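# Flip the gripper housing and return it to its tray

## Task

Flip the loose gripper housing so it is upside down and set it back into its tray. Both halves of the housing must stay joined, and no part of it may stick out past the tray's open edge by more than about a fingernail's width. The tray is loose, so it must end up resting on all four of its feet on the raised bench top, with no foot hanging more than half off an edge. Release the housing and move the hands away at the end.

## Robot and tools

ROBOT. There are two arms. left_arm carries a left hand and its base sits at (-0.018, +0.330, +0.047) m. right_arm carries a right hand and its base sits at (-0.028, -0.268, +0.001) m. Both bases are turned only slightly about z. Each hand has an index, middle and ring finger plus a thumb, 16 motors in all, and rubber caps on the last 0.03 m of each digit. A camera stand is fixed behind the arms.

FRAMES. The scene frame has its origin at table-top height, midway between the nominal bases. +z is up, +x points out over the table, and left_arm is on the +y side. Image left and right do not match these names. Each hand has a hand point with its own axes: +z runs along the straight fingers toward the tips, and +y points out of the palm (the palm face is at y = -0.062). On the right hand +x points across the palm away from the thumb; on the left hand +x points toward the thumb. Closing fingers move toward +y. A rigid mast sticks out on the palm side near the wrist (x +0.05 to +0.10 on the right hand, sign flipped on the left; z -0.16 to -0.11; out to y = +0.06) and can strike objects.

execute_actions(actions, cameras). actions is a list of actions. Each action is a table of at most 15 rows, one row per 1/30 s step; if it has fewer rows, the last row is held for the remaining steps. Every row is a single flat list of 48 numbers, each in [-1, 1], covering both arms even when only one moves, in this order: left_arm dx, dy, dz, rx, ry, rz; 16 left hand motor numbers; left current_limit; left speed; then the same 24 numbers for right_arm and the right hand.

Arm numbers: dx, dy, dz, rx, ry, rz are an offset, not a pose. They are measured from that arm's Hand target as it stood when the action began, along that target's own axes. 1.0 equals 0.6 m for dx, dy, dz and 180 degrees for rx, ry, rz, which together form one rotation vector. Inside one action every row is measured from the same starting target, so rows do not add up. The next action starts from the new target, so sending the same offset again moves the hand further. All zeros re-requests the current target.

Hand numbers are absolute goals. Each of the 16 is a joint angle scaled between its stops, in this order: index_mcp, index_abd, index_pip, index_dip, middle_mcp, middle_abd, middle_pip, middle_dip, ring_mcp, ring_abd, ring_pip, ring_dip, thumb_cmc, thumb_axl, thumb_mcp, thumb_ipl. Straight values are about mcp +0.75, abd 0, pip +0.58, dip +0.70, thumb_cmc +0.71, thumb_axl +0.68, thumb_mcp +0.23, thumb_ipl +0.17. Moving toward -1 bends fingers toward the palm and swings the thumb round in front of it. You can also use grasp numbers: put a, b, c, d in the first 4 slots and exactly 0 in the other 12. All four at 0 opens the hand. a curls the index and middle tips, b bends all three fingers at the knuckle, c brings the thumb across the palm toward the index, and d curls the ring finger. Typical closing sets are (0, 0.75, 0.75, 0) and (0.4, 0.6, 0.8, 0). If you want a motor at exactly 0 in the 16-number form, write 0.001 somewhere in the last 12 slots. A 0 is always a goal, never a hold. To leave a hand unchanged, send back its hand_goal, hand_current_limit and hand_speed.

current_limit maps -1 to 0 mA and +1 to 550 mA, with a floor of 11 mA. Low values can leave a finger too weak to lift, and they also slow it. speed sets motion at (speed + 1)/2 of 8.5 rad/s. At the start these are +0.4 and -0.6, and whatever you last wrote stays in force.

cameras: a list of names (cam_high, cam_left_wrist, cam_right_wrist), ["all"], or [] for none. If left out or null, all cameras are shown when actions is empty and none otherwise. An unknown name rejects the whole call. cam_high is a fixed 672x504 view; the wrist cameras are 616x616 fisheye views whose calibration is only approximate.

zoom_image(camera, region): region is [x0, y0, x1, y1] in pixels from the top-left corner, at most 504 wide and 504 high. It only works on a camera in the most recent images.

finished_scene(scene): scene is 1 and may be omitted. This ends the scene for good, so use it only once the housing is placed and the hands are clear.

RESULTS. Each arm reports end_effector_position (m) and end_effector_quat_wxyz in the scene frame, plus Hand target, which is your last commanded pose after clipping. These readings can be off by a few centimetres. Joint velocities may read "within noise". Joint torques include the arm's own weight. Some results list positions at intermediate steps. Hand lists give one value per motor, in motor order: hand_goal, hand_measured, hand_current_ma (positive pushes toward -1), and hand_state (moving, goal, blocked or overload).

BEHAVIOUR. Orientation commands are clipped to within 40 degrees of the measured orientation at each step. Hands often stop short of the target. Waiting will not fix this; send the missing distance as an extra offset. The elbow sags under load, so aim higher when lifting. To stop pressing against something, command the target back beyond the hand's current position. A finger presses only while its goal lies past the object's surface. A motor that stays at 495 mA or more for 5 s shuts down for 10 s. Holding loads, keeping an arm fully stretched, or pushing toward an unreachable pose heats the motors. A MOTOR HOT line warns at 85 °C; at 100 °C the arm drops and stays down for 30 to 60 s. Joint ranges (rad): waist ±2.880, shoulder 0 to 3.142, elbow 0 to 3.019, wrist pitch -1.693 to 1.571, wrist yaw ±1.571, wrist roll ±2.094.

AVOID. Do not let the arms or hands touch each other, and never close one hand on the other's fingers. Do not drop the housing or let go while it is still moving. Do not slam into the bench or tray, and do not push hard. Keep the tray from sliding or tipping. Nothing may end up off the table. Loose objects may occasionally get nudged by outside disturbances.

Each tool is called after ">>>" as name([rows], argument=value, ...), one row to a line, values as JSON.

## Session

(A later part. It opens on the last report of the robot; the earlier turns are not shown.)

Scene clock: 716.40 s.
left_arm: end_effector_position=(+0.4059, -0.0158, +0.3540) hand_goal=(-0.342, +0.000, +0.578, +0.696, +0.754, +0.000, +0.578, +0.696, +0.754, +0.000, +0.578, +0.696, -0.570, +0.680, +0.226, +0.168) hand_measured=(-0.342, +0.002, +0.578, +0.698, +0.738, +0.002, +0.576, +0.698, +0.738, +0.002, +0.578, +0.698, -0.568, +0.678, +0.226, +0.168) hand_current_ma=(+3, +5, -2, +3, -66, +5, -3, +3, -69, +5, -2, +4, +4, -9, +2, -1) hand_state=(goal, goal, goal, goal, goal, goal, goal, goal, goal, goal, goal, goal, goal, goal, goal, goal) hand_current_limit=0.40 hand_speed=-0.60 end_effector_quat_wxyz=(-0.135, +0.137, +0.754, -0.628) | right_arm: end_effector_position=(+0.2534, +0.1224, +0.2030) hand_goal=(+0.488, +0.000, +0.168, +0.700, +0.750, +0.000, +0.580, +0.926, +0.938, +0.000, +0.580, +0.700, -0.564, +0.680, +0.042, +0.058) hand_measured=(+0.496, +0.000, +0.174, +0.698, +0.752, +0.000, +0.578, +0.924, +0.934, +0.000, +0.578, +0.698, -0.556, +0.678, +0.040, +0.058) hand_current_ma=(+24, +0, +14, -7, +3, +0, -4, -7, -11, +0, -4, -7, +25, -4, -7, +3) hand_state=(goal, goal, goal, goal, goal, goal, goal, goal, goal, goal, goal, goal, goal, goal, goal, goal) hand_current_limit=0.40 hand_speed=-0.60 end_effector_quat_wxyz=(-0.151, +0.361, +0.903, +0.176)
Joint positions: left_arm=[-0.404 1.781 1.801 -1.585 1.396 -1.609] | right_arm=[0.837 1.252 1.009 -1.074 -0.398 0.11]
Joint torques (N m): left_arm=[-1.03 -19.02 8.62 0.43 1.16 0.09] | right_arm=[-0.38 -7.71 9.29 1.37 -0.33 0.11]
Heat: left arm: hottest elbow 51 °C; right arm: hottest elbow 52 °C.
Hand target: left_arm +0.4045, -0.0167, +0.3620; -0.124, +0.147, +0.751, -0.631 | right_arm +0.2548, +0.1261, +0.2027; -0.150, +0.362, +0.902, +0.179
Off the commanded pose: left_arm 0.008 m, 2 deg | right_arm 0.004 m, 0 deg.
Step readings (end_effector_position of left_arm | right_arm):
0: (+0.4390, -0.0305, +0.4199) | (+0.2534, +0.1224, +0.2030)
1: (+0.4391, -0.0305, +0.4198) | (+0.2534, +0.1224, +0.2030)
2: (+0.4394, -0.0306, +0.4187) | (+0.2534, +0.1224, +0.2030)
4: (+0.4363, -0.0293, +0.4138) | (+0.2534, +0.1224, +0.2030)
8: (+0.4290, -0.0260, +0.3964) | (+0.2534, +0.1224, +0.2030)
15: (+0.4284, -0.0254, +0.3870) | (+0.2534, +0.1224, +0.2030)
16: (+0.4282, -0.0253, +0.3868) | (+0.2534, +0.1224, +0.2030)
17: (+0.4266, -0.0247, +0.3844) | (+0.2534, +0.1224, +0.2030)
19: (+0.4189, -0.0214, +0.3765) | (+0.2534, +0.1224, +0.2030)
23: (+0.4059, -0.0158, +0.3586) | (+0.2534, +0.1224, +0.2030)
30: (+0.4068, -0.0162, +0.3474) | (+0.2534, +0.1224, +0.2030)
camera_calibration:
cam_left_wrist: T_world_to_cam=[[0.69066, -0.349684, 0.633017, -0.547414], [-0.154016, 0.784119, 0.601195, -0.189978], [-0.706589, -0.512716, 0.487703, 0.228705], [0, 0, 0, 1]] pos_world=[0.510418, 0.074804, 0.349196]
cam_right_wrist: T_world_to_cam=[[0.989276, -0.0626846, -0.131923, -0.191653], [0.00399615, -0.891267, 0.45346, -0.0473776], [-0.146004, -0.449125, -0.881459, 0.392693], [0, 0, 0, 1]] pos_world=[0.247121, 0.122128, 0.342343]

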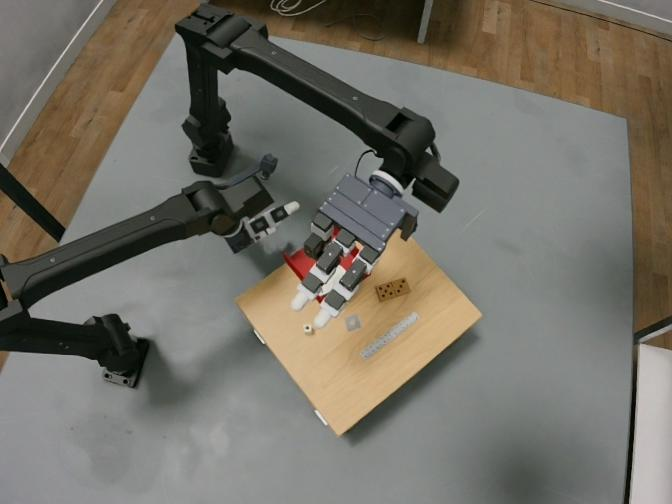

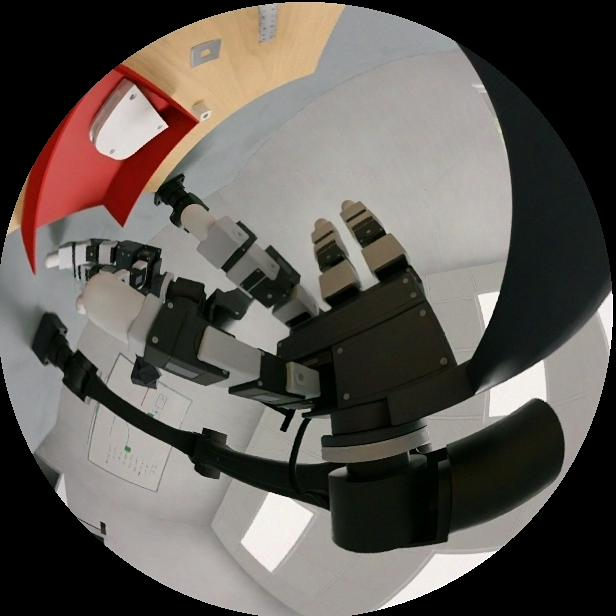

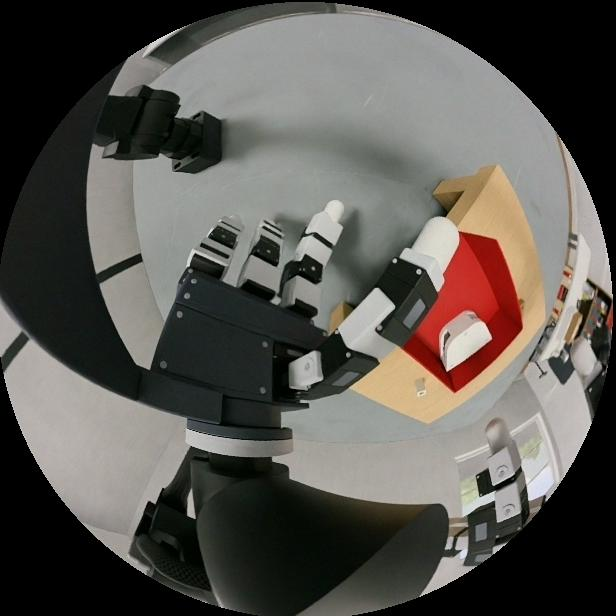

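>>> execute_actions([
  [[0.007,0.034,0.018,0.022,0,0,-0.342,0,0.577,0.58,0.754,0,0.577,0.696,0.754,0,0.577,0.696,-0.571,0.68,0.36,0.016,0.4,-0.6,0,0,0,0,0,0,0,0,0.75,0,0,0,0,0,0,0,0,0,0,0,0,0,0.4,-0.6]],
  [[0.007,0.034,0.018,0.022,0,0,-0.342,0,0.577,0.58,0.754,0,0.577,0.696,0.754,0,0.577,0.696,-0.571,0.68,0.36,0.016,0.4,-0.6,0,0,0,0,0,0,0,0,0.75,0,0,0,0,0,0,0,0,0,0,0,0,0,0.4,-0.6]],
], cameras=["all"])

Scene clock: 829.40 s.
left_arm: end_effector_position=(+0.3937, -0.0259, +0.3125) hand_goal=(-0.342, +0.000, +0.578, +0.580, +0.754, +0.000, +0.578, +0.696, +0.754, +0.000, +0.578, +0.696, -0.570, +0.680, +0.360, +0.016) hand_measured=(-0.342, +0.002, +0.578, +0.582, +0.738, +0.002, +0.576, +0.698, +0.738, +0.002, +0.578, +0.698, -0.568, +0.678, +0.356, +0.018) hand_current_ma=(-1, +5, -2, +10, -66, +5, -3, +3, -69, +5, -2, +4, +4, -9, -16, +9) hand_state=(goal, goal, goal, goal, goal, goal, goal, goal, goal, goal, goal, goal, goal, goal, goal, goal) hand_current_limit=0.40 hand_speed=-0.60 end_effector_quat_wxyz=(-0.139, +0.136, +0.707, -0.680) | right_arm: end_effector_position=(+0.2534, +0.1224, +0.2030) hand_goal=(+0.488, +0.000, +0.168, +0.700, +0.750, +0.000, +0.580, +0.926, +0.938, +0.000, +0.580, +0.700, -0.564, +0.680, +0.042, +0.058) hand_measured=(+0.496, +0.000, +0.174, +0.698, +0.752, +0.000, +0.578, +0.924, +0.934, +0.000, +0.578, +0.698, -0.556, +0.678, +0.040, +0.058) hand_current_ma=(+24, +0, +14, -7, +3, +0, -4, -7, -11, +0, -4, -7, +25, -4, -7, +3) hand_state=(goal, goal, goal, goal, goal, goal, goal, goal, goal, goal, goal, goal, goal, goal, goal, goal) hand_current_limit=0.40 hand_speed=-0.60 end_effector_quat_wxyz=(-0.151, +0.361, +0.903, +0.176)
Joint positions: left_arm=[-0.404 1.767 1.615 -1.411 1.535 -1.59] | right_arm=[0.837 1.252 1.009 -1.074 -0.398 0.11]
Joint torques (N m): left_arm=[-1.08 -17.96 8.57 0.49 1.21 -0.11] | right_arm=[-0.44 -7.77 9.29 1.29 -0.37 0.13]
Heat: left arm: hottest shoulder 47 °C; right arm: hottest elbow 52 °C.
Hand target: left_arm +0.3907, -0.0281, +0.3187; -0.134, +0.138, +0.706, -0.682 | right_arm +0.2548, +0.1261, +0.2027; -0.150, +0.362, +0.902, +0.179
Off the commanded pose: left_arm 0.007 m, 1 deg | right_arm 0.004 m, 0 deg.
Step readings (end_effector_position of left_arm | right_arm):
0: (+0.4059, -0.0158, +0.3540) | (+0.2534, +0.1224, +0.2030)
1: (+0.4057, -0.0159, +0.3538) | (+0.2534, +0.1224, +0.2030)
2: (+0.4048, -0.0174, +0.3538) | (+0.2534, +0.1224, +0.2030)
4: (+0.4015, -0.0190, +0.3515) | (+0.2534, +0.1224, +0.2030)
8: (+0.3968, -0.0191, +0.3384) | (+0.2534, +0.1224, +0.2030)
15: (+0.3990, -0.0208, +0.3323) | (+0.2534, +0.1224, +0.2030)
16: (+0.3994, -0.0213, +0.3322) | (+0.2534, +0.1224, +0.2030)
17: (+0.3986, -0.0226, +0.3324) | (+0.2534, +0.1224, +0.2030)
19: (+0.3955, -0.0241, +0.3303) | (+0.2534, +0.1224, +0.2030)
23: (+0.3902, -0.0237, +0.3181) | (+0.2534, +0.1224, +0.2030)
30: (+0.3920, -0.0252, +0.3141) | (+0.2534, +0.1224, +0.2030)
camera_calibration:
cam_left_wrist: T_world_to_cam=[[0.711433, -0.264381, 0.651126, -0.52777], [-0.133081, 0.859086, 0.494227, -0.131894], [-0.690038, -0.438262, 0.575998, 0.202872], [0, 0, 0, 1]] pos_world=[0.49791, 0.0626876, 0.291977]
cam_right_wrist: T_world_to_cam=[[0.989276, -0.0626846, -0.131923, -0.191653], [0.00399615, -0.891267, 0.45346, -0.0473776], [-0.146004, -0.449125, -0.881459, 0.392693], [0, 0, 0, 1]] pos_world=[0.247121, 0.122128, 0.342343]

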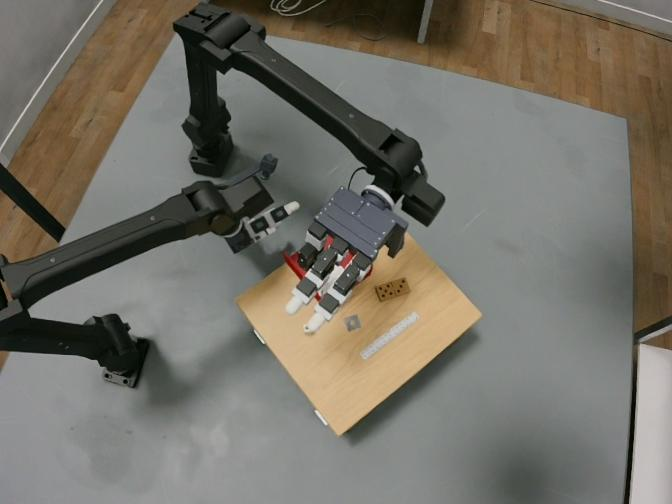

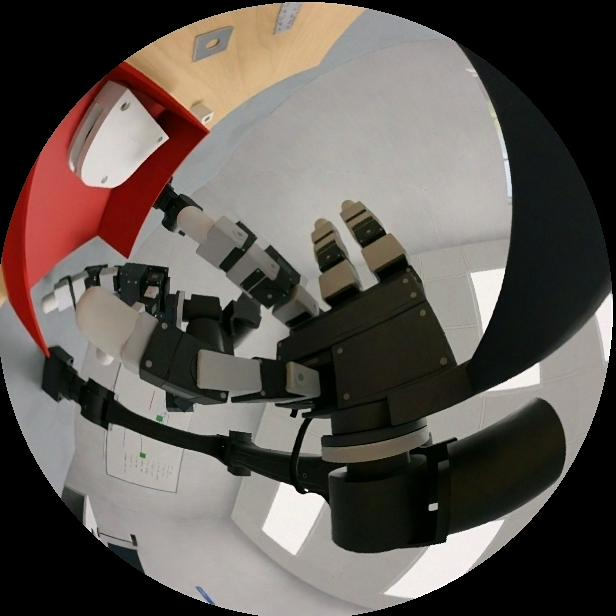

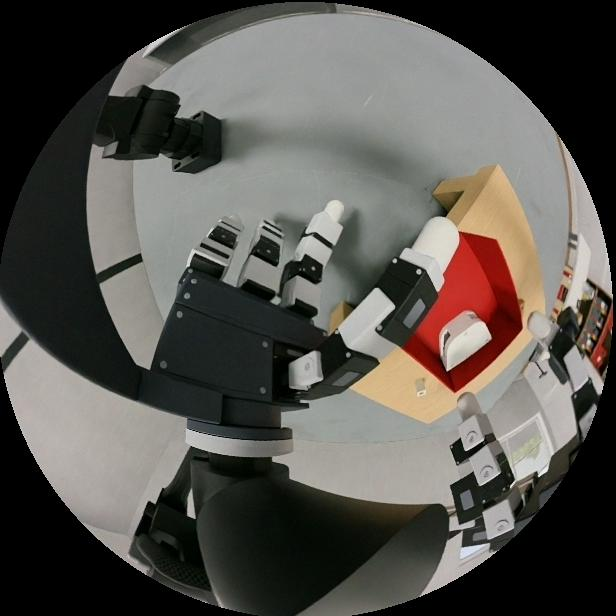

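>>> zoom_image(camera="cam_left_wrist", region=[60, 60, 220, 260])

>>> zoom_image(camera="cam_right_wrist", region=[400, 200, 616, 450])

Scaled by 2.520 from the camera's 616x616 image, which has a finer 880x880 frame.

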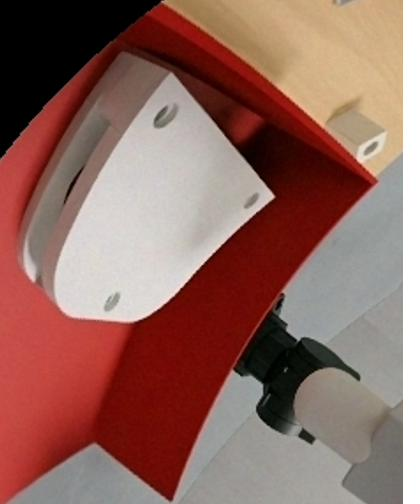

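Scaled by 2.016 from the camera's 616x616 image, which has a finer 880x880 frame.

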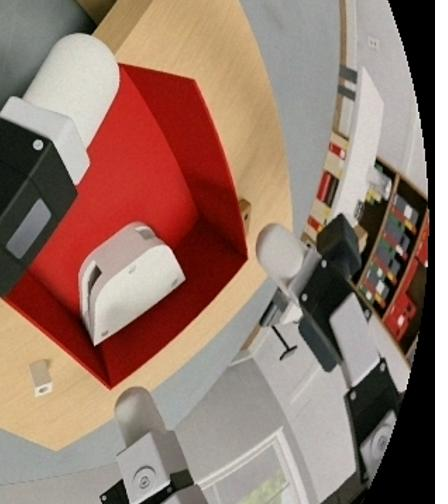

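>>> execute_actions([
  [[-0.0005,0.044,0.0016,0,0,0,-0.342,0,0.577,0.58,0.754,0,0.577,0.696,0.754,0,0.577,0.696,-0.571,0.68,0.36,0.016,0.4,-0.6,0,0,0,0,0,0,0,0,0.75,0,0,0,0,0,0,0,0,0,0,0,0,0,0.4,-0.6]],
  [[-0.0005,0.044,0.0016,0,0,0,-0.342,0,0.577,0.58,0.754,0,0.577,0.696,0.754,0,0.577,0.696,-0.571,0.68,0.36,0.016,0.4,-0.6,0,0,0,0,0,0,0,0,0.75,0,0,0,0,0,0,0,0,0,0,0,0,0,0.4,-0.6]],
], cameras=["all"])

>>> zoom_image(camera="cam_right_wrist", region=[400, 200, 560, 400])

>>> zoom_image(camera="cam_left_wrist", region=[40, 60, 280, 300])

Scene clock: 855.93 s.
left_arm: end_effector_position=(+0.3921, -0.0255, +0.2709) hand_goal=(-0.342, +0.000, +0.578, +0.580, +0.754, +0.000, +0.578, +0.696, +0.754, +0.000, +0.578, +0.696, -0.570, +0.680, +0.360, +0.016) hand_measured=(-0.342, +0.002, +0.578, +0.582, +0.738, +0.002, +0.576, +0.698, +0.738, +0.002, +0.578, +0.698, -0.568, +0.678, +0.356, +0.018) hand_current_ma=(-1, +5, -2, +10, -66, +5, -3, +3, -69, +5, -2, +4, +4, -9, -16, +9) hand_state=(goal, goal, goal, goal, goal, goal, goal, goal, goal, goal, goal, goal, goal, goal, goal, goal) hand_current_limit=0.40 hand_speed=-0.60 end_effector_quat_wxyz=(-0.129, +0.146, +0.704, -0.683) | right_arm: end_effector_position=(+0.2534, +0.1224, +0.2030) hand_goal=(+0.488, +0.000, +0.168, +0.700, +0.750, +0.000, +0.580, +0.926, +0.938, +0.000, +0.580, +0.700, -0.564, +0.680, +0.042, +0.058) hand_measured=(+0.496, +0.000, +0.174, +0.698, +0.752, +0.000, +0.578, +0.924, +0.934, +0.000, +0.578, +0.698, -0.556, +0.678, +0.040, +0.058) hand_current_ma=(+24, +0, +14, -7, +3, +0, -4, -7, -11, +0, -4, -7, +25, -4, -7, +3) hand_state=(goal, goal, goal, goal, goal, goal, goal, goal, goal, goal, goal, goal, goal, goal, goal, goal) hand_current_limit=0.40 hand_speed=-0.60 end_effector_quat_wxyz=(-0.151, +0.361, +0.903, +0.176)
Joint positions: left_arm=[-0.404 1.772 1.511 -1.27 1.537 -1.594] | right_arm=[0.837 1.252 1.009 -1.074 -0.398 0.11]
Joint torques (N m): left_arm=[-1.49 -16.38 8.12 0.69 1.13 -0.18] | right_arm=[-0.38 -7.53 9.22 1.42 -0.36 0.11]
Heat: left arm: hottest shoulder 46 °C; right arm: hottest elbow 52 °C.
Hand target: left_arm +0.3911, -0.0284, +0.2658; -0.134, +0.138, +0.706, -0.682 | right_arm +0.2548, +0.1261, +0.2027; -0.150, +0.362, +0.902, +0.179
Off the commanded pose: left_arm 0.006 m, 1 deg | right_arm 0.004 m, 0 deg.
Step readings (end_effector_position of left_arm | right_arm):
0: (+0.3937, -0.0259, +0.3125) | (+0.2534, +0.1224, +0.2030)
1: (+0.3936, -0.0260, +0.3123) | (+0.2534, +0.1224, +0.2030)
2: (+0.3935, -0.0260, +0.3113) | (+0.2534, +0.1224, +0.2030)
4: (+0.3924, -0.0257, +0.3073) | (+0.2534, +0.1224, +0.2030)
8: (+0.3889, -0.0242, +0.2973) | (+0.2534, +0.1224, +0.2030)
15: (+0.3915, -0.0253, +0.2937) | (+0.2534, +0.1224, +0.2030)
16: (+0.3919, -0.0254, +0.2932) | (+0.2534, +0.1224, +0.2030)
17: (+0.3920, -0.0255, +0.2920) | (+0.2534, +0.1224, +0.2030)
19: (+0.3911, -0.0251, +0.2879) | (+0.2534, +0.1224, +0.2030)
23: (+0.3879, -0.0238, +0.2774) | (+0.2534, +0.1224, +0.2030)
30: (+0.3908, -0.0250, +0.2718) | (+0.2534, +0.1224, +0.2030)
camera_calibration:
cam_left_wrist: T_world_to_cam=[[0.694579, -0.255639, 0.672465, -0.498488], [-0.145615, 0.865432, 0.4794, -0.102743], [-0.704526, -0.430902, 0.563886, 0.235097], [0, 0, 0, 1]] pos_world=[0.49691, 0.0627875, 0.251903]
cam_right_wrist: T_world_to_cam=[[0.989276, -0.0626846, -0.131923, -0.191653], [0.00399615, -0.891267, 0.45346, -0.0473776], [-0.146004, -0.449125, -0.881459, 0.392693], [0, 0, 0, 1]] pos_world=[0.247121, 0.122128, 0.342343]

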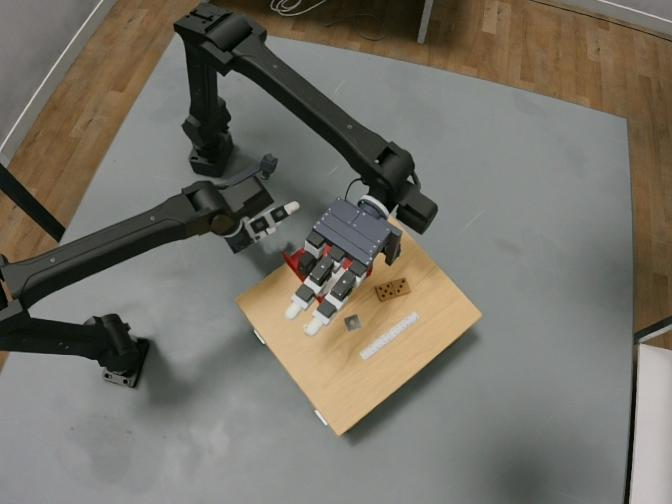

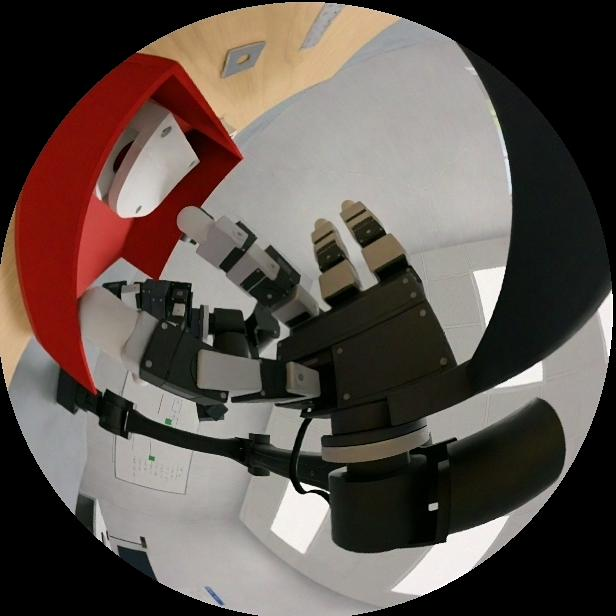

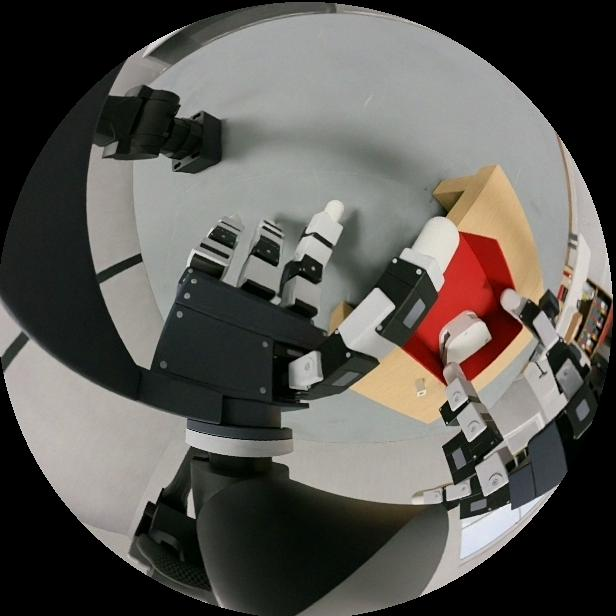

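Scaled by 2.520 from the camera's 616x616 image, which has a finer 880x880 frame.

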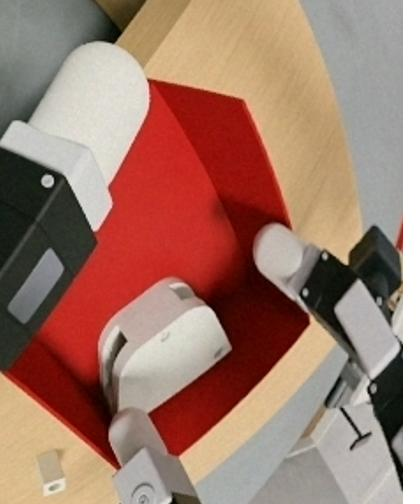

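Scaled by 2.100 from the camera's 616x616 image, which has a finer 880x880 frame.

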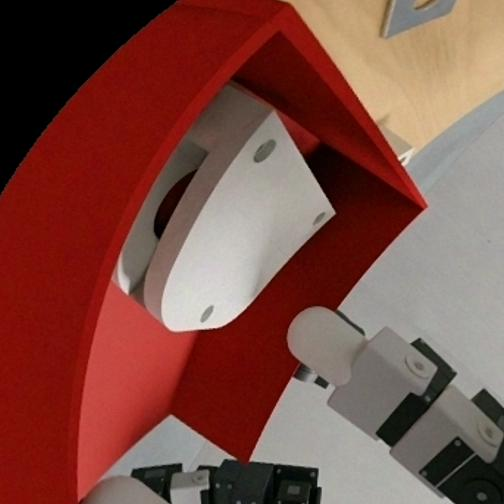

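>>> execute_actions([
  [[0,0,0,0,0,0,-0.342,0,0.577,0.58,0.754,0,0.577,0.696,0.754,0,0.577,0.696,-0.571,0.68,0.112,0.254,0.4,-0.6,0,0,0,0,0,0,0,0,0.75,0,0,0,0,0,0,0,0,0,0,0,0,0,0.4,-0.6]],
  [[0,0.032,0.001,0,0,0,-0.342,0,0.577,0.58,0.754,0,0.577,0.696,0.754,0,0.577,0.696,-0.571,0.68,0.112,0.254,0.4,-0.6,0,0,0,0,0,0,0,0,0.75,0,0,0,0,0,0,0,0,0,0,0,0,0,0.4,-0.6]],
  [[0,0.024,0.001,0,0,0,-0.342,0,0.577,0.58,0.754,0,0.577,0.696,0.754,0,0.577,0.696,-0.571,0.68,0.112,0.254,0.4,-0.6,0,0,0,0,0,0,0,0,0.75,0,0,0,0,0,0,0,0,0,0,0,0,0,0.4,-0.6]],
], cameras=["cam_left_wrist","cam_right_wrist"])

>>> zoom_image(camera="cam_right_wrist", region=[400, 200, 560, 400])

>>> zoom_image(camera="cam_left_wrist", region=[40, 60, 280, 300])

Scene clock: 888.67 s.
left_arm: end_effector_position=(+0.3917, -0.0254, +0.2396) hand_goal=(-0.342, +0.000, +0.578, +0.580, +0.754, +0.000, +0.578, +0.696, +0.754, +0.000, +0.578, +0.696, -0.570, +0.680, +0.112, +0.254) hand_measured=(-0.342, +0.002, +0.578, +0.582, +0.738, +0.002, +0.576, +0.698, +0.738, +0.002, +0.578, +0.698, -0.568, +0.678, +0.116, +0.252) hand_current_ma=(+0, +5, -2, +10, -66, +5, -3, +3, -69, +5, -2, +4, +4, -9, +13, -9) hand_state=(goal, goal, goal, goal, goal, goal, goal, goal, goal, goal, goal, goal, goal, goal, goal, goal) hand_current_limit=0.40 hand_speed=-0.60 end_effector_quat_wxyz=(-0.128, +0.146, +0.704, -0.683) | right_arm: end_effector_position=(+0.2534, +0.1224, +0.2030) hand_goal=(+0.488, +0.000, +0.168, +0.700, +0.750, +0.000, +0.580, +0.926, +0.938, +0.000, +0.580, +0.700, -0.564, +0.680, +0.042, +0.058) hand_measured=(+0.496, +0.000, +0.174, +0.698, +0.752, +0.000, +0.578, +0.924, +0.934, +0.000, +0.578, +0.698, -0.556, +0.678, +0.040, +0.058) hand_current_ma=(+24, +0, +14, -7, +3, +0, -4, -7, -11, +0, -4, -7, +25, -4, -7, +3) hand_state=(goal, goal, goal, goal, goal, goal, goal, goal, goal, goal, goal, goal, goal, goal, goal, goal) hand_current_limit=0.40 hand_speed=-0.60 end_effector_quat_wxyz=(-0.151, +0.361, +0.903, +0.176)
Joint positions: left_arm=[-0.404 1.789 1.449 -1.162 1.537 -1.62] | right_arm=[0.837 1.252 1.009 -1.074 -0.398 0.11]
Joint torques (N m): left_arm=[-1.49 -15.68 8.38 0.77 1.12 -0.19] | right_arm=[-0.38 -7.36 9.31 1.36 -0.33 0.11]
Heat: left arm: hottest elbow 47 °C; right arm: hottest elbow 52 °C.
Hand target: left_arm +0.3911, -0.0284, +0.2321; -0.134, +0.138, +0.706, -0.682 | right_arm +0.2548, +0.1261, +0.2027; -0.150, +0.362, +0.902, +0.179
Off the commanded pose: left_arm 0.008 m, 1 deg | right_arm 0.004 m, 0 deg.
Step readings (end_effector_position of left_arm | right_arm):
0: (+0.3921, -0.0255, +0.2709) | (+0.2534, +0.1224, +0.2030)
1: (+0.3921, -0.0255, +0.2709) | (+0.2534, +0.1224, +0.2030)
2: (+0.3922, -0.0256, +0.2709) | (+0.2534, +0.1224, +0.2030)
4: (+0.3924, -0.0257, +0.2709) | (+0.2534, +0.1224, +0.2030)
8: (+0.3930, -0.0259, +0.2709) | (+0.2534, +0.1224, +0.2030)
15: (+0.3926, -0.0257, +0.2694) | (+0.2534, +0.1224, +0.2030)
16: (+0.3925, -0.0257, +0.2690) | (+0.2534, +0.1224, +0.2030)
17: (+0.3925, -0.0257, +0.2683) | (+0.2534, +0.1224, +0.2030)
19: (+0.3918, -0.0254, +0.2656) | (+0.2534, +0.1224, +0.2030)
23: (+0.3900, -0.0247, +0.2586) | (+0.2534, +0.1224, +0.2030)
30: (+0.3914, -0.0253, +0.2538) | (+0.2534, +0.1224, +0.2030)
31: (+0.3915, -0.0253, +0.2537) | (+0.2534, +0.1224, +0.2030)
32: (+0.3918, -0.0254, +0.2534) | (+0.2534, +0.1224, +0.2030)
34: (+0.3919, -0.0254, +0.2515) | (+0.2534, +0.1224, +0.2030)
38: (+0.3908, -0.0250, +0.2457) | (+0.2534, +0.1224, +0.2030)
45: (+0.3913, -0.0252, +0.2395) | (+0.2534, +0.1224, +0.2030)
camera_calibration:
cam_left_wrist: T_world_to_cam=[[0.6936, -0.254538, 0.673891, -0.477078], [-0.147215, 0.865663, 0.478493, -0.087038], [-0.705157, -0.43109, 0.562952, 0.253026], [0, 0, 0, 1]] pos_world=[0.496511, 0.0629878, 0.220705]
cam_right_wrist: T_world_to_cam=[[0.989276, -0.0626846, -0.131923, -0.191653], [0.00399615, -0.891267, 0.45346, -0.0473776], [-0.146004, -0.449125, -0.881459, 0.392693], [0, 0, 0, 1]] pos_world=[0.247121, 0.122128, 0.342343]
Images, in order (width x height): cam_left_wrist 616x616, cam_right_wrist 616x616.

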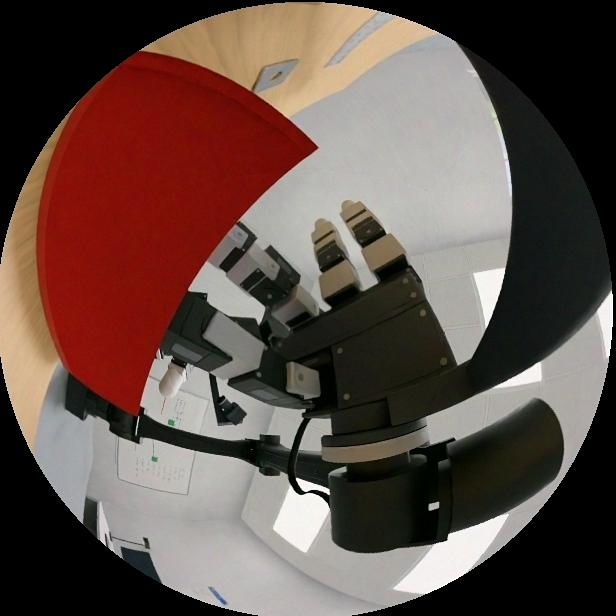

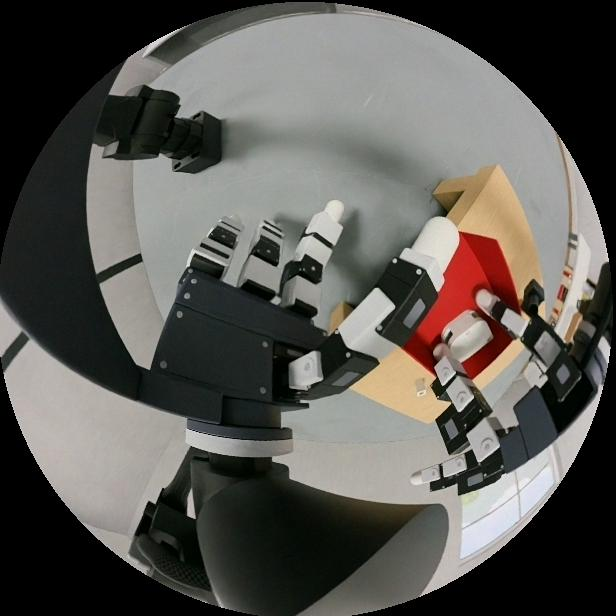

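Scaled by 2.520 from the camera's 616x616 image, which has a finer 880x880 frame.

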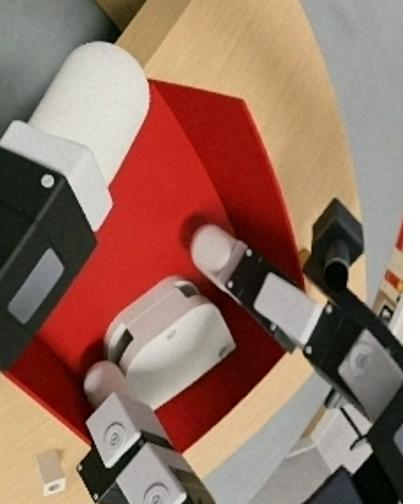

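Scaled by 2.100 from the camera's 616x616 image, which has a finer 880x880 frame.

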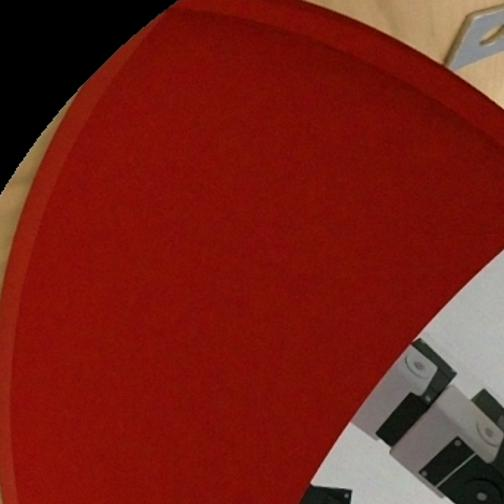

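>>> execute_actions([
  [[0,-0.0233,0,0,0,0,-0.342,0,0.577,0.58,0.754,0,0.577,0.696,0.754,0,0.577,0.696,-0.571,0.68,0.112,-0.859,0.4,-0.6,0,0,0,0,0,0,0,0,0.75,0,0,0,0,0,0,0,0,0,0,0,0,0,0.4,-0.6]],
  [[0,0,0,0,0,0,-0.342,0,0.577,0.58,0.754,0,0.577,0.696,0.754,0,0.577,0.696,-0.571,0.68,0.112,-0.859,0.4,-0.6,0,0,0,0,0,0,0,0,0.75,0,0,0,0,0,0,0,0,0,0,0,0,0,0.4,-0.6]],
  [[-0.011,0.035,0.0068,0,0,0,-0.342,0,0.577,0.58,0.754,0,0.577,0.696,0.754,0,0.577,0.696,-0.571,0.68,0.112,-0.859,0.4,-0.6,0,0,0,0,0,0,0,0,0.75,0,0,0,0,0,0,0,0,0,0,0,0,0,0.4,-0.6]],
], cameras=["cam_right_wrist"])

>>> zoom_image(camera="cam_right_wrist", region=[420, 270, 540, 390])

Scene clock: 919.83 s.
left_arm: end_effector_position=(+0.3964, -0.0298, +0.2367) hand_goal=(-0.342, +0.000, +0.578, +0.580, +0.754, +0.000, +0.578, +0.696, +0.754, +0.000, +0.578, +0.696, -0.570, +0.680, +0.112, -0.858) hand_measured=(-0.344, +0.006, +0.578, +0.582, +0.738, +0.002, +0.576, +0.698, +0.738, +0.002, +0.578, +0.698, -0.568, +0.678, +0.116, -0.854) hand_current_ma=(-5, +17, +1, +10, -66, +5, -3, +3, -69, +5, -2, +4, +4, -8, +13, +19) hand_state=(goal, goal, goal, goal, goal, goal, goal, goal, goal, goal, goal, goal, goal, goal, goal, goal) hand_current_limit=0.40 hand_speed=-0.60 end_effector_quat_wxyz=(-0.131, +0.145, +0.703, -0.684) | right_arm: end_effector_position=(+0.2534, +0.1224, +0.2030) hand_goal=(+0.488, +0.000, +0.168, +0.700, +0.750, +0.000, +0.580, +0.926, +0.938, +0.000, +0.580, +0.700, -0.564, +0.680, +0.042, +0.058) hand_measured=(+0.496, +0.000, +0.174, +0.698, +0.752, +0.000, +0.578, +0.924, +0.934, +0.000, +0.578, +0.698, -0.556, +0.678, +0.040, +0.058) hand_current_ma=(+24, +0, +14, -7, +3, +0, -4, -7, -11, +0, -4, -7, +25, -4, -7, +3) hand_state=(goal, goal, goal, goal, goal, goal, goal, goal, goal, goal, goal, goal, goal, goal, goal, goal) hand_current_limit=0.40 hand_speed=-0.60 end_effector_quat_wxyz=(-0.151, +0.361, +0.903, +0.176)
Joint positions: left_arm=[-0.408 1.797 1.449 -1.087 1.54 -1.692] | right_arm=[0.837 1.252 1.009 -1.074 -0.398 0.11]
Joint torques (N m): left_arm=[-1.85 -15.74 8.16 1.09 1 -0.03] | right_arm=[-0.38 -7.53 9.29 1.33 -0.34 0.1]
Heat: left arm: hottest elbow 47 °C; right arm: hottest elbow 52 °C.
Hand target: left_arm +0.3958, -0.0344, +0.2250; -0.134, +0.138, +0.706, -0.682 | right_arm +0.2548, +0.1261, +0.2027; -0.150, +0.362, +0.902, +0.179
Off the commanded pose: left_arm 0.013 m, 1 deg | right_arm 0.004 m, 0 deg.
Step readings (end_effector_position of left_arm | right_arm):
0: (+0.3917, -0.0254, +0.2396) | (+0.2534, +0.1224, +0.2030)
1: (+0.3917, -0.0254, +0.2396) | (+0.2534, +0.1224, +0.2030)
2: (+0.3916, -0.0253, +0.2396) | (+0.2534, +0.1224, +0.2030)
4: (+0.3913, -0.0252, +0.2397) | (+0.2534, +0.1224, +0.2030)
8: (+0.3907, -0.0250, +0.2398) | (+0.2534, +0.1224, +0.2030)
15: (+0.3899, -0.0247, +0.2401) | (+0.2534, +0.1224, +0.2030)
16: (+0.3898, -0.0246, +0.2401) | (+0.2534, +0.1224, +0.2030)
17: (+0.3898, -0.0246, +0.2401) | (+0.2534, +0.1224, +0.2030)
19: (+0.3896, -0.0246, +0.2402) | (+0.2534, +0.1224, +0.2030)
23: (+0.3899, -0.0247, +0.2402) | (+0.2534, +0.1224, +0.2030)
30: (+0.3905, -0.0249, +0.2402) | (+0.2534, +0.1224, +0.2030)
31: (+0.3906, -0.0250, +0.2402) | (+0.2534, +0.1224, +0.2030)
32: (+0.3913, -0.0252, +0.2401) | (+0.2534, +0.1224, +0.2030)
34: (+0.3928, -0.0263, +0.2400) | (+0.2534, +0.1224, +0.2030)
38: (+0.3949, -0.0285, +0.2379) | (+0.2534, +0.1224, +0.2030)
45: (+0.3958, -0.0296, +0.2366) | (+0.2534, +0.1224, +0.2030)
camera_calibration:
cam_right_wrist: T_world_to_cam=[[0.989276, -0.0626846, -0.131923, -0.191653], [0.00399615, -0.891267, 0.45346, -0.0473776], [-0.146004, -0.449125, -0.881459, 0.392693], [0, 0, 0, 1]] pos_world=[0.247121, 0.122128, 0.342343]
Images, in order (width x height): cam_right_wrist 616x616.

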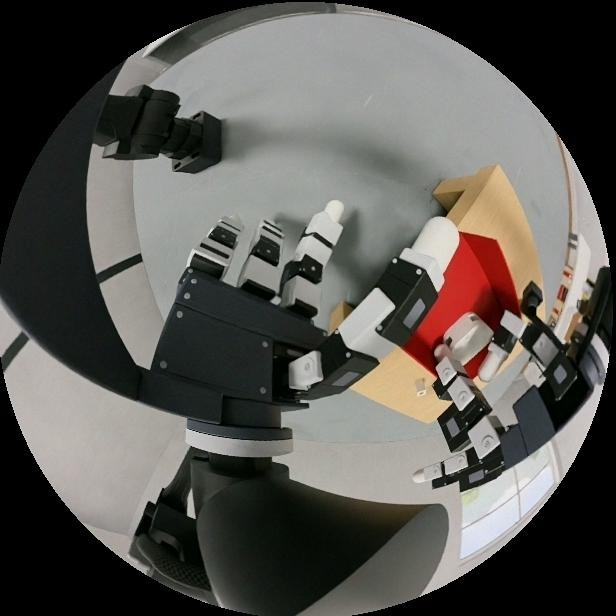

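Scaled by 4.200 from the camera's 616x616 image, which has a finer 880x880 frame.

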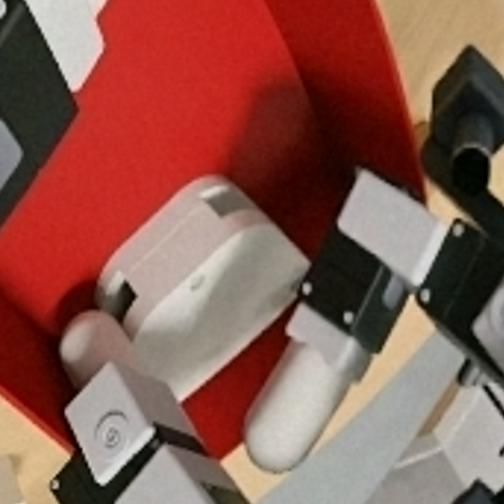

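>>> execute_actions([
  [[0,0.017,0,0,0,0,-0.342,0,0.577,0.58,0.754,0,0.577,0.696,0.754,0,0.577,0.696,-0.571,0.68,0.112,-0.859,0.4,-0.6,0,0,0,0,0,0,0,0,0.75,0,0,0,0,0,0,0,0,0,0,0,0,0,0.4,-0.6]],
], cameras=["cam_right_wrist"])

>>> zoom_image(camera="cam_right_wrist", region=[420, 270, 540, 390])

Scene clock: 928.23 s.
left_arm: end_effector_position=(+0.3959, -0.0312, +0.2330) hand_goal=(-0.342, +0.000, +0.578, +0.580, +0.754, +0.000, +0.578, +0.696, +0.754, +0.000, +0.578, +0.696, -0.570, +0.680, +0.112, -0.858) hand_measured=(-0.328, +0.010, +0.588, +0.582, +0.738, +0.002, +0.576, +0.698, +0.738, +0.002, +0.578, +0.698, -0.568, +0.678, +0.116, -0.854) hand_current_ma=(+58, +34, +38, +5, -66, +5, -3, +3, -69, +5, -2, +4, +4, -8, +13, +19) hand_state=(goal, goal, goal, goal, goal, goal, goal, goal, goal, goal, goal, goal, goal, goal, goal, goal) hand_current_limit=0.40 hand_speed=-0.60 end_effector_quat_wxyz=(-0.132, +0.145, +0.700, -0.686) | right_arm: end_effector_position=(+0.2534, +0.1224, +0.2030) hand_goal=(+0.488, +0.000, +0.168, +0.700, +0.750, +0.000, +0.580, +0.926, +0.938, +0.000, +0.580, +0.700, -0.564, +0.680, +0.042, +0.058) hand_measured=(+0.496, +0.000, +0.174, +0.698, +0.752, +0.000, +0.578, +0.924, +0.934, +0.000, +0.578, +0.698, -0.556, +0.678, +0.040, +0.058) hand_current_ma=(+24, +0, +14, -7, +3, +0, -4, -7, -11, +0, -4, -7, +25, -4, -7, +3) hand_state=(goal, goal, goal, goal, goal, goal, goal, goal, goal, goal, goal, goal, goal, goal, goal, goal) hand_current_limit=0.40 hand_speed=-0.60 end_effector_quat_wxyz=(-0.151, +0.361, +0.903, +0.176)
Joint positions: left_arm=[-0.41 1.797 1.434 -1.037 1.547 -1.728] | right_arm=[0.837 1.252 1.009 -1.074 -0.398 0.11]
Joint torques (N m): left_arm=[-2.26 -14.97 7.46 0.81 0.65 0.09] | right_arm=[-0.38 -7.36 9.33 1.36 -0.36 0.11]
Heat: left arm: hottest elbow 47 °C; right arm: hottest elbow 52 °C.
Hand target: left_arm +0.3960, -0.0340, +0.2149; -0.134, +0.138, +0.706, -0.682 | right_arm +0.2548, +0.1261, +0.2027; -0.150, +0.362, +0.902, +0.179
Off the commanded pose: left_arm 0.018 m, 1 deg | right_arm 0.004 m, 0 deg.
Step readings (end_effector_position of left_arm | right_arm):
0: (+0.3964, -0.0298, +0.2367) | (+0.2534, +0.1224, +0.2030)
1: (+0.3965, -0.0298, +0.2368) | (+0.2534, +0.1224, +0.2030)
2: (+0.3965, -0.0299, +0.2363) | (+0.2534, +0.1224, +0.2030)
4: (+0.3964, -0.0301, +0.2357) | (+0.2534, +0.1224, +0.2030)
8: (+0.3959, -0.0302, +0.2345) | (+0.2534, +0.1224, +0.2030)
15: (+0.3956, -0.0311, +0.2336) | (+0.2534, +0.1224, +0.2030)
camera_calibration:
cam_right_wrist: T_world_to_cam=[[0.989276, -0.0626846, -0.131923, -0.191653], [0.00399615, -0.891267, 0.45346, -0.0473776], [-0.146004, -0.449125, -0.881459, 0.392693], [0, 0, 0, 1]] pos_world=[0.247121, 0.122128, 0.342343]
Images, in order (width x height): cam_right_wrist 616x616.

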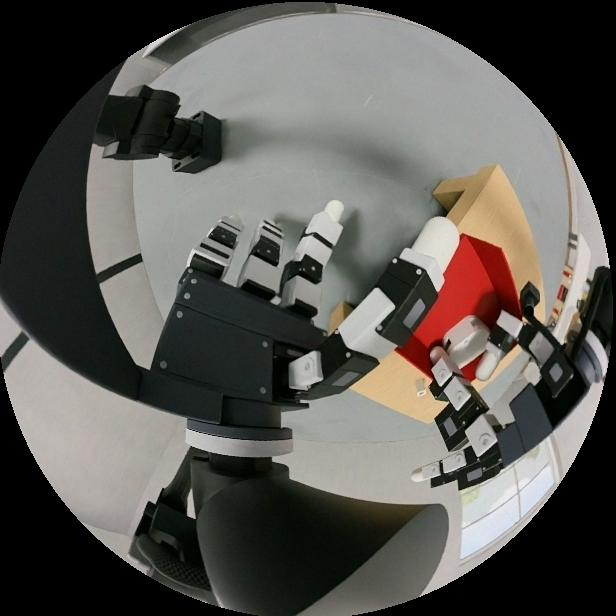

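Scaled by 4.200 from the camera's 616x616 image, which has a finer 880x880 frame.

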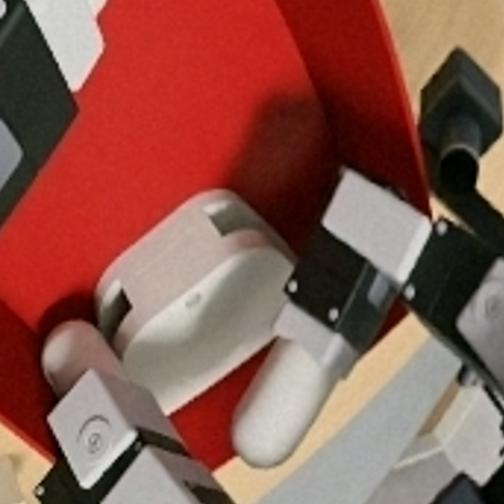

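>>> execute_actions([
  [[-0.0042,-0.008,-0.0161,0,0,0,-0.342,0,0.577,0.58,0.754,0,0.577,0.696,0.754,0,0.577,0.696,-0.571,0.68,0.112,-0.859,0.4,-0.6,0,0,0,0,0,0,0,0,0.75,0,0,0,0,0,0,0,0,0,0,0,0,0,0.4,-0.6]],
  [[-0.0042,0,-0.0161,0,0,0,-0.342,0,0.577,0.58,0.754,0,0.577,0.696,0.754,0,0.577,0.696,-0.571,0.68,0.112,-0.859,0.4,-0.6,0,0,0,0,0,0,0,0,0.75,0,0,0,0,0,0,0,0,0,0,0,0,0,0.4,-0.6]],
], cameras=["cam_right_wrist"])

>>> zoom_image(camera="cam_right_wrist", region=[420, 270, 540, 390])

Scene clock: 944.73 s.
left_arm: end_effector_position=(+0.4012, -0.0207, +0.2328) hand_goal=(-0.342, +0.000, +0.578, +0.580, +0.754, +0.000, +0.578, +0.696, +0.754, +0.000, +0.578, +0.696, -0.570, +0.680, +0.112, -0.858) hand_measured=(-0.322, +0.006, +0.592, +0.582, +0.738, +0.002, +0.576, +0.698, +0.738, +0.002, +0.578, +0.698, -0.568, +0.678, +0.116, -0.854) hand_current_ma=(+83, +17, +54, +5, -66, +5, -3, +3, -69, +5, -2, +4, +4, -8, +13, +19) hand_state=(goal, goal, goal, goal, goal, goal, goal, goal, goal, goal, goal, goal, goal, goal, goal, goal) hand_current_limit=0.40 hand_speed=-0.60 end_effector_quat_wxyz=(-0.130, +0.132, +0.703, -0.686) | right_arm: end_effector_position=(+0.2534, +0.1224, +0.2030) hand_goal=(+0.488, +0.000, +0.168, +0.700, +0.750, +0.000, +0.580, +0.926, +0.938, +0.000, +0.580, +0.700, -0.564, +0.680, +0.042, +0.058) hand_measured=(+0.496, +0.000, +0.174, +0.698, +0.752, +0.000, +0.578, +0.924, +0.934, +0.000, +0.578, +0.698, -0.556, +0.678, +0.040, +0.058) hand_current_ma=(+24, +0, +14, -7, +3, +0, -4, -7, -11, +0, -4, -7, +25, -4, -7, +3) hand_state=(goal, goal, goal, goal, goal, goal, goal, goal, goal, goal, goal, goal, goal, goal, goal, goal) hand_current_limit=0.40 hand_speed=-0.60 end_effector_quat_wxyz=(-0.151, +0.361, +0.903, +0.176)
Joint positions: left_arm=[-0.387 1.797 1.434 -1.058 1.546 -1.722] | right_arm=[0.837 1.252 1.009 -1.074 -0.398 0.11]
Joint torques (N m): left_arm=[-0.5 -15.09 8.38 0.17 0.67 0.27] | right_arm=[-0.21 -7.59 9.31 1.37 -0.34 0.08]
Heat: left arm: hottest elbow 45 °C; right arm: hottest elbow 52 °C.
Hand target: left_arm +0.4078, -0.0182, +0.2202; -0.134, +0.138, +0.706, -0.682 | right_arm +0.2548, +0.1261, +0.2027; -0.150, +0.362, +0.902, +0.179
Off the commanded pose: left_arm 0.014 m, 1 deg | right_arm 0.004 m, 0 deg.
Step readings (end_effector_position of left_arm | right_arm):
0: (+0.3958, -0.0312, +0.2329) | (+0.2534, +0.1224, +0.2030)
1: (+0.3958, -0.0312, +0.2329) | (+0.2534, +0.1224, +0.2030)
2: (+0.3958, -0.0312, +0.2329) | (+0.2534, +0.1224, +0.2030)
4: (+0.3958, -0.0312, +0.2329) | (+0.2534, +0.1224, +0.2030)
8: (+0.3958, -0.0312, +0.2329) | (+0.2534, +0.1224, +0.2030)
15: (+0.3958, -0.0309, +0.2329) | (+0.2534, +0.1224, +0.2030)
16: (+0.3959, -0.0308, +0.2329) | (+0.2534, +0.1224, +0.2030)
17: (+0.3958, -0.0305, +0.2329) | (+0.2534, +0.1224, +0.2030)
19: (+0.3964, -0.0291, +0.2329) | (+0.2534, +0.1224, +0.2030)
23: (+0.3994, -0.0240, +0.2332) | (+0.2534, +0.1224, +0.2030)
30: (+0.4012, -0.0207, +0.2330) | (+0.2534, +0.1224, +0.2030)
camera_calibration:
cam_right_wrist: T_world_to_cam=[[0.989276, -0.0626846, -0.131923, -0.191653], [0.00399615, -0.891267, 0.45346, -0.0473776], [-0.146004, -0.449125, -0.881459, 0.392693], [0, 0, 0, 1]] pos_world=[0.247121, 0.122128, 0.342343]
Images, in order (width x height): cam_right_wrist 616x616.

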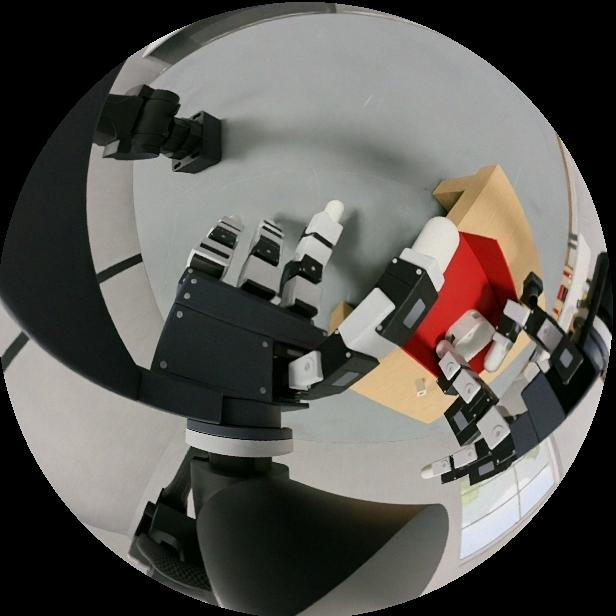

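Scaled by 4.200 from the camera's 616x616 image, which has a finer 880x880 frame.

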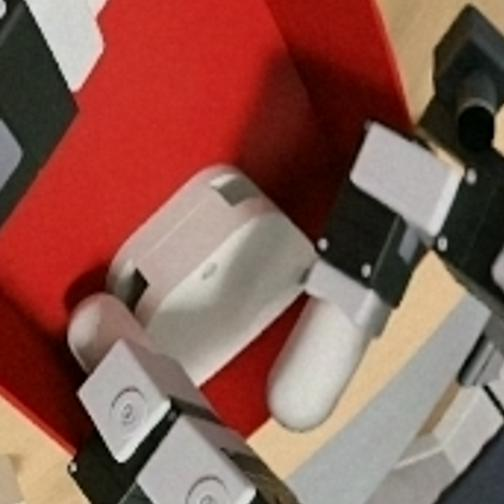

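>>> execute_actions([
  [[-0.0042,0,-0.0161,0,0,0,-0.342,0,0.577,0.58,0.754,0,0.577,0.696,0.754,0,0.577,0.696,-0.571,0.68,0.112,-0.859,0.4,-0.6,0,0,0,0,0,0,0,0,0.75,0,0,0,0,0,0,0,0,0,0,0,0,0,0.4,-0.6]],
], cameras=["cam_right_wrist"])

>>> zoom_image(camera="cam_right_wrist", region=[420, 270, 540, 390])

Scene clock: 968.77 s.
left_arm: end_effector_position=(+0.4051, -0.0119, +0.2269) hand_goal=(-0.342, +0.000, +0.578, +0.580, +0.754, +0.000, +0.578, +0.696, +0.754, +0.000, +0.578, +0.696, -0.570, +0.680, +0.112, -0.858) hand_measured=(-0.342, +0.004, +0.580, +0.582, +0.738, +0.002, +0.576, +0.698, +0.738, +0.002, +0.578, +0.698, -0.568, +0.678, +0.112, -0.854) hand_current_ma=(+0, +9, +7, +5, -66, +5, -3, +3, -69, +5, -2, +4, +4, -5, -1, +15) hand_state=(goal, goal, goal, goal, goal, goal, goal, goal, goal, goal, goal, goal, goal, goal, goal, goal) hand_current_limit=0.40 hand_speed=-0.60 end_effector_quat_wxyz=(-0.125, +0.124, +0.707, -0.684) | right_arm: end_effector_position=(+0.2534, +0.1224, +0.2030) hand_goal=(+0.488, +0.000, +0.168, +0.700, +0.750, +0.000, +0.580, +0.926, +0.938, +0.000, +0.580, +0.700, -0.564, +0.680, +0.042, +0.058) hand_measured=(+0.496, +0.000, +0.174, +0.698, +0.752, +0.000, +0.578, +0.924, +0.934, +0.000, +0.578, +0.698, -0.556, +0.678, +0.040, +0.058) hand_current_ma=(+24, +0, +14, -7, +3, +0, -4, -7, -11, +0, -4, -7, +25, -4, -7, +3) hand_state=(goal, goal, goal, goal, goal, goal, goal, goal, goal, goal, goal, goal, goal, goal, goal, goal) hand_current_limit=0.40 hand_speed=-0.60 end_effector_quat_wxyz=(-0.151, +0.361, +0.903, +0.176)
Joint positions: left_arm=[-0.37 1.805 1.434 -1.1 1.539 -1.677] | right_arm=[0.837 1.252 1.009 -1.074 -0.398 0.11]
Joint torques (N m): left_arm=[-0.62 -15.85 9.35 -0.12 0.95 0.24] | right_arm=[-0.38 -7.47 9.22 1.31 -0.32 0.12]
Heat: left arm: hottest elbow 46 °C; right arm: hottest elbow 52 °C.
Hand target: left_arm +0.4137, -0.0103, +0.2205; -0.134, +0.138, +0.706, -0.682 | right_arm +0.2548, +0.1261, +0.2027; -0.150, +0.362, +0.902, +0.179
Off the commanded pose: left_arm 0.011 m, 2 deg | right_arm 0.004 m, 0 deg.
Step readings (end_effector_position of left_arm | right_arm):
0: (+0.4012, -0.0207, +0.2328) | (+0.2534, +0.1224, +0.2030)
1: (+0.4012, -0.0207, +0.2328) | (+0.2534, +0.1224, +0.2030)
2: (+0.4017, -0.0198, +0.2328) | (+0.2534, +0.1224, +0.2030)
4: (+0.4022, -0.0189, +0.2328) | (+0.2534, +0.1224, +0.2030)
8: (+0.4042, -0.0154, +0.2323) | (+0.2534, +0.1224, +0.2030)
15: (+0.4058, -0.0122, +0.2290) | (+0.2534, +0.1224, +0.2030)
camera_calibration:
cam_right_wrist: T_world_to_cam=[[0.989276, -0.0626846, -0.131923, -0.191653], [0.00399615, -0.891267, 0.45346, -0.0473776], [-0.146004, -0.449125, -0.881459, 0.392693], [0, 0, 0, 1]] pos_world=[0.247121, 0.122128, 0.342343]
Images, in order (width x height): cam_right_wrist 616x616.

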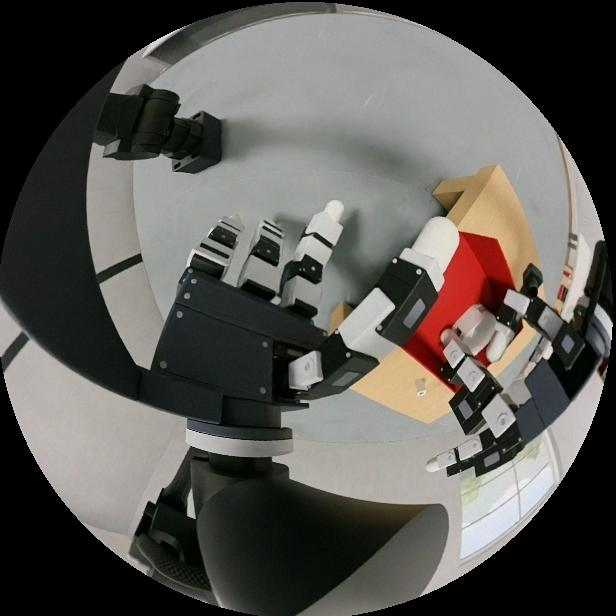

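Scaled by 4.200 from the camera's 616x616 image, which has a finer 880x880 frame.

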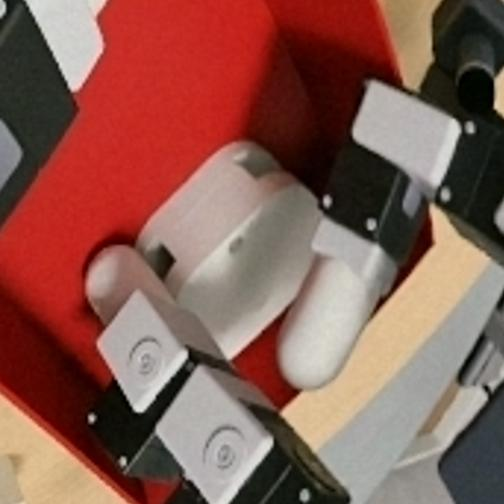

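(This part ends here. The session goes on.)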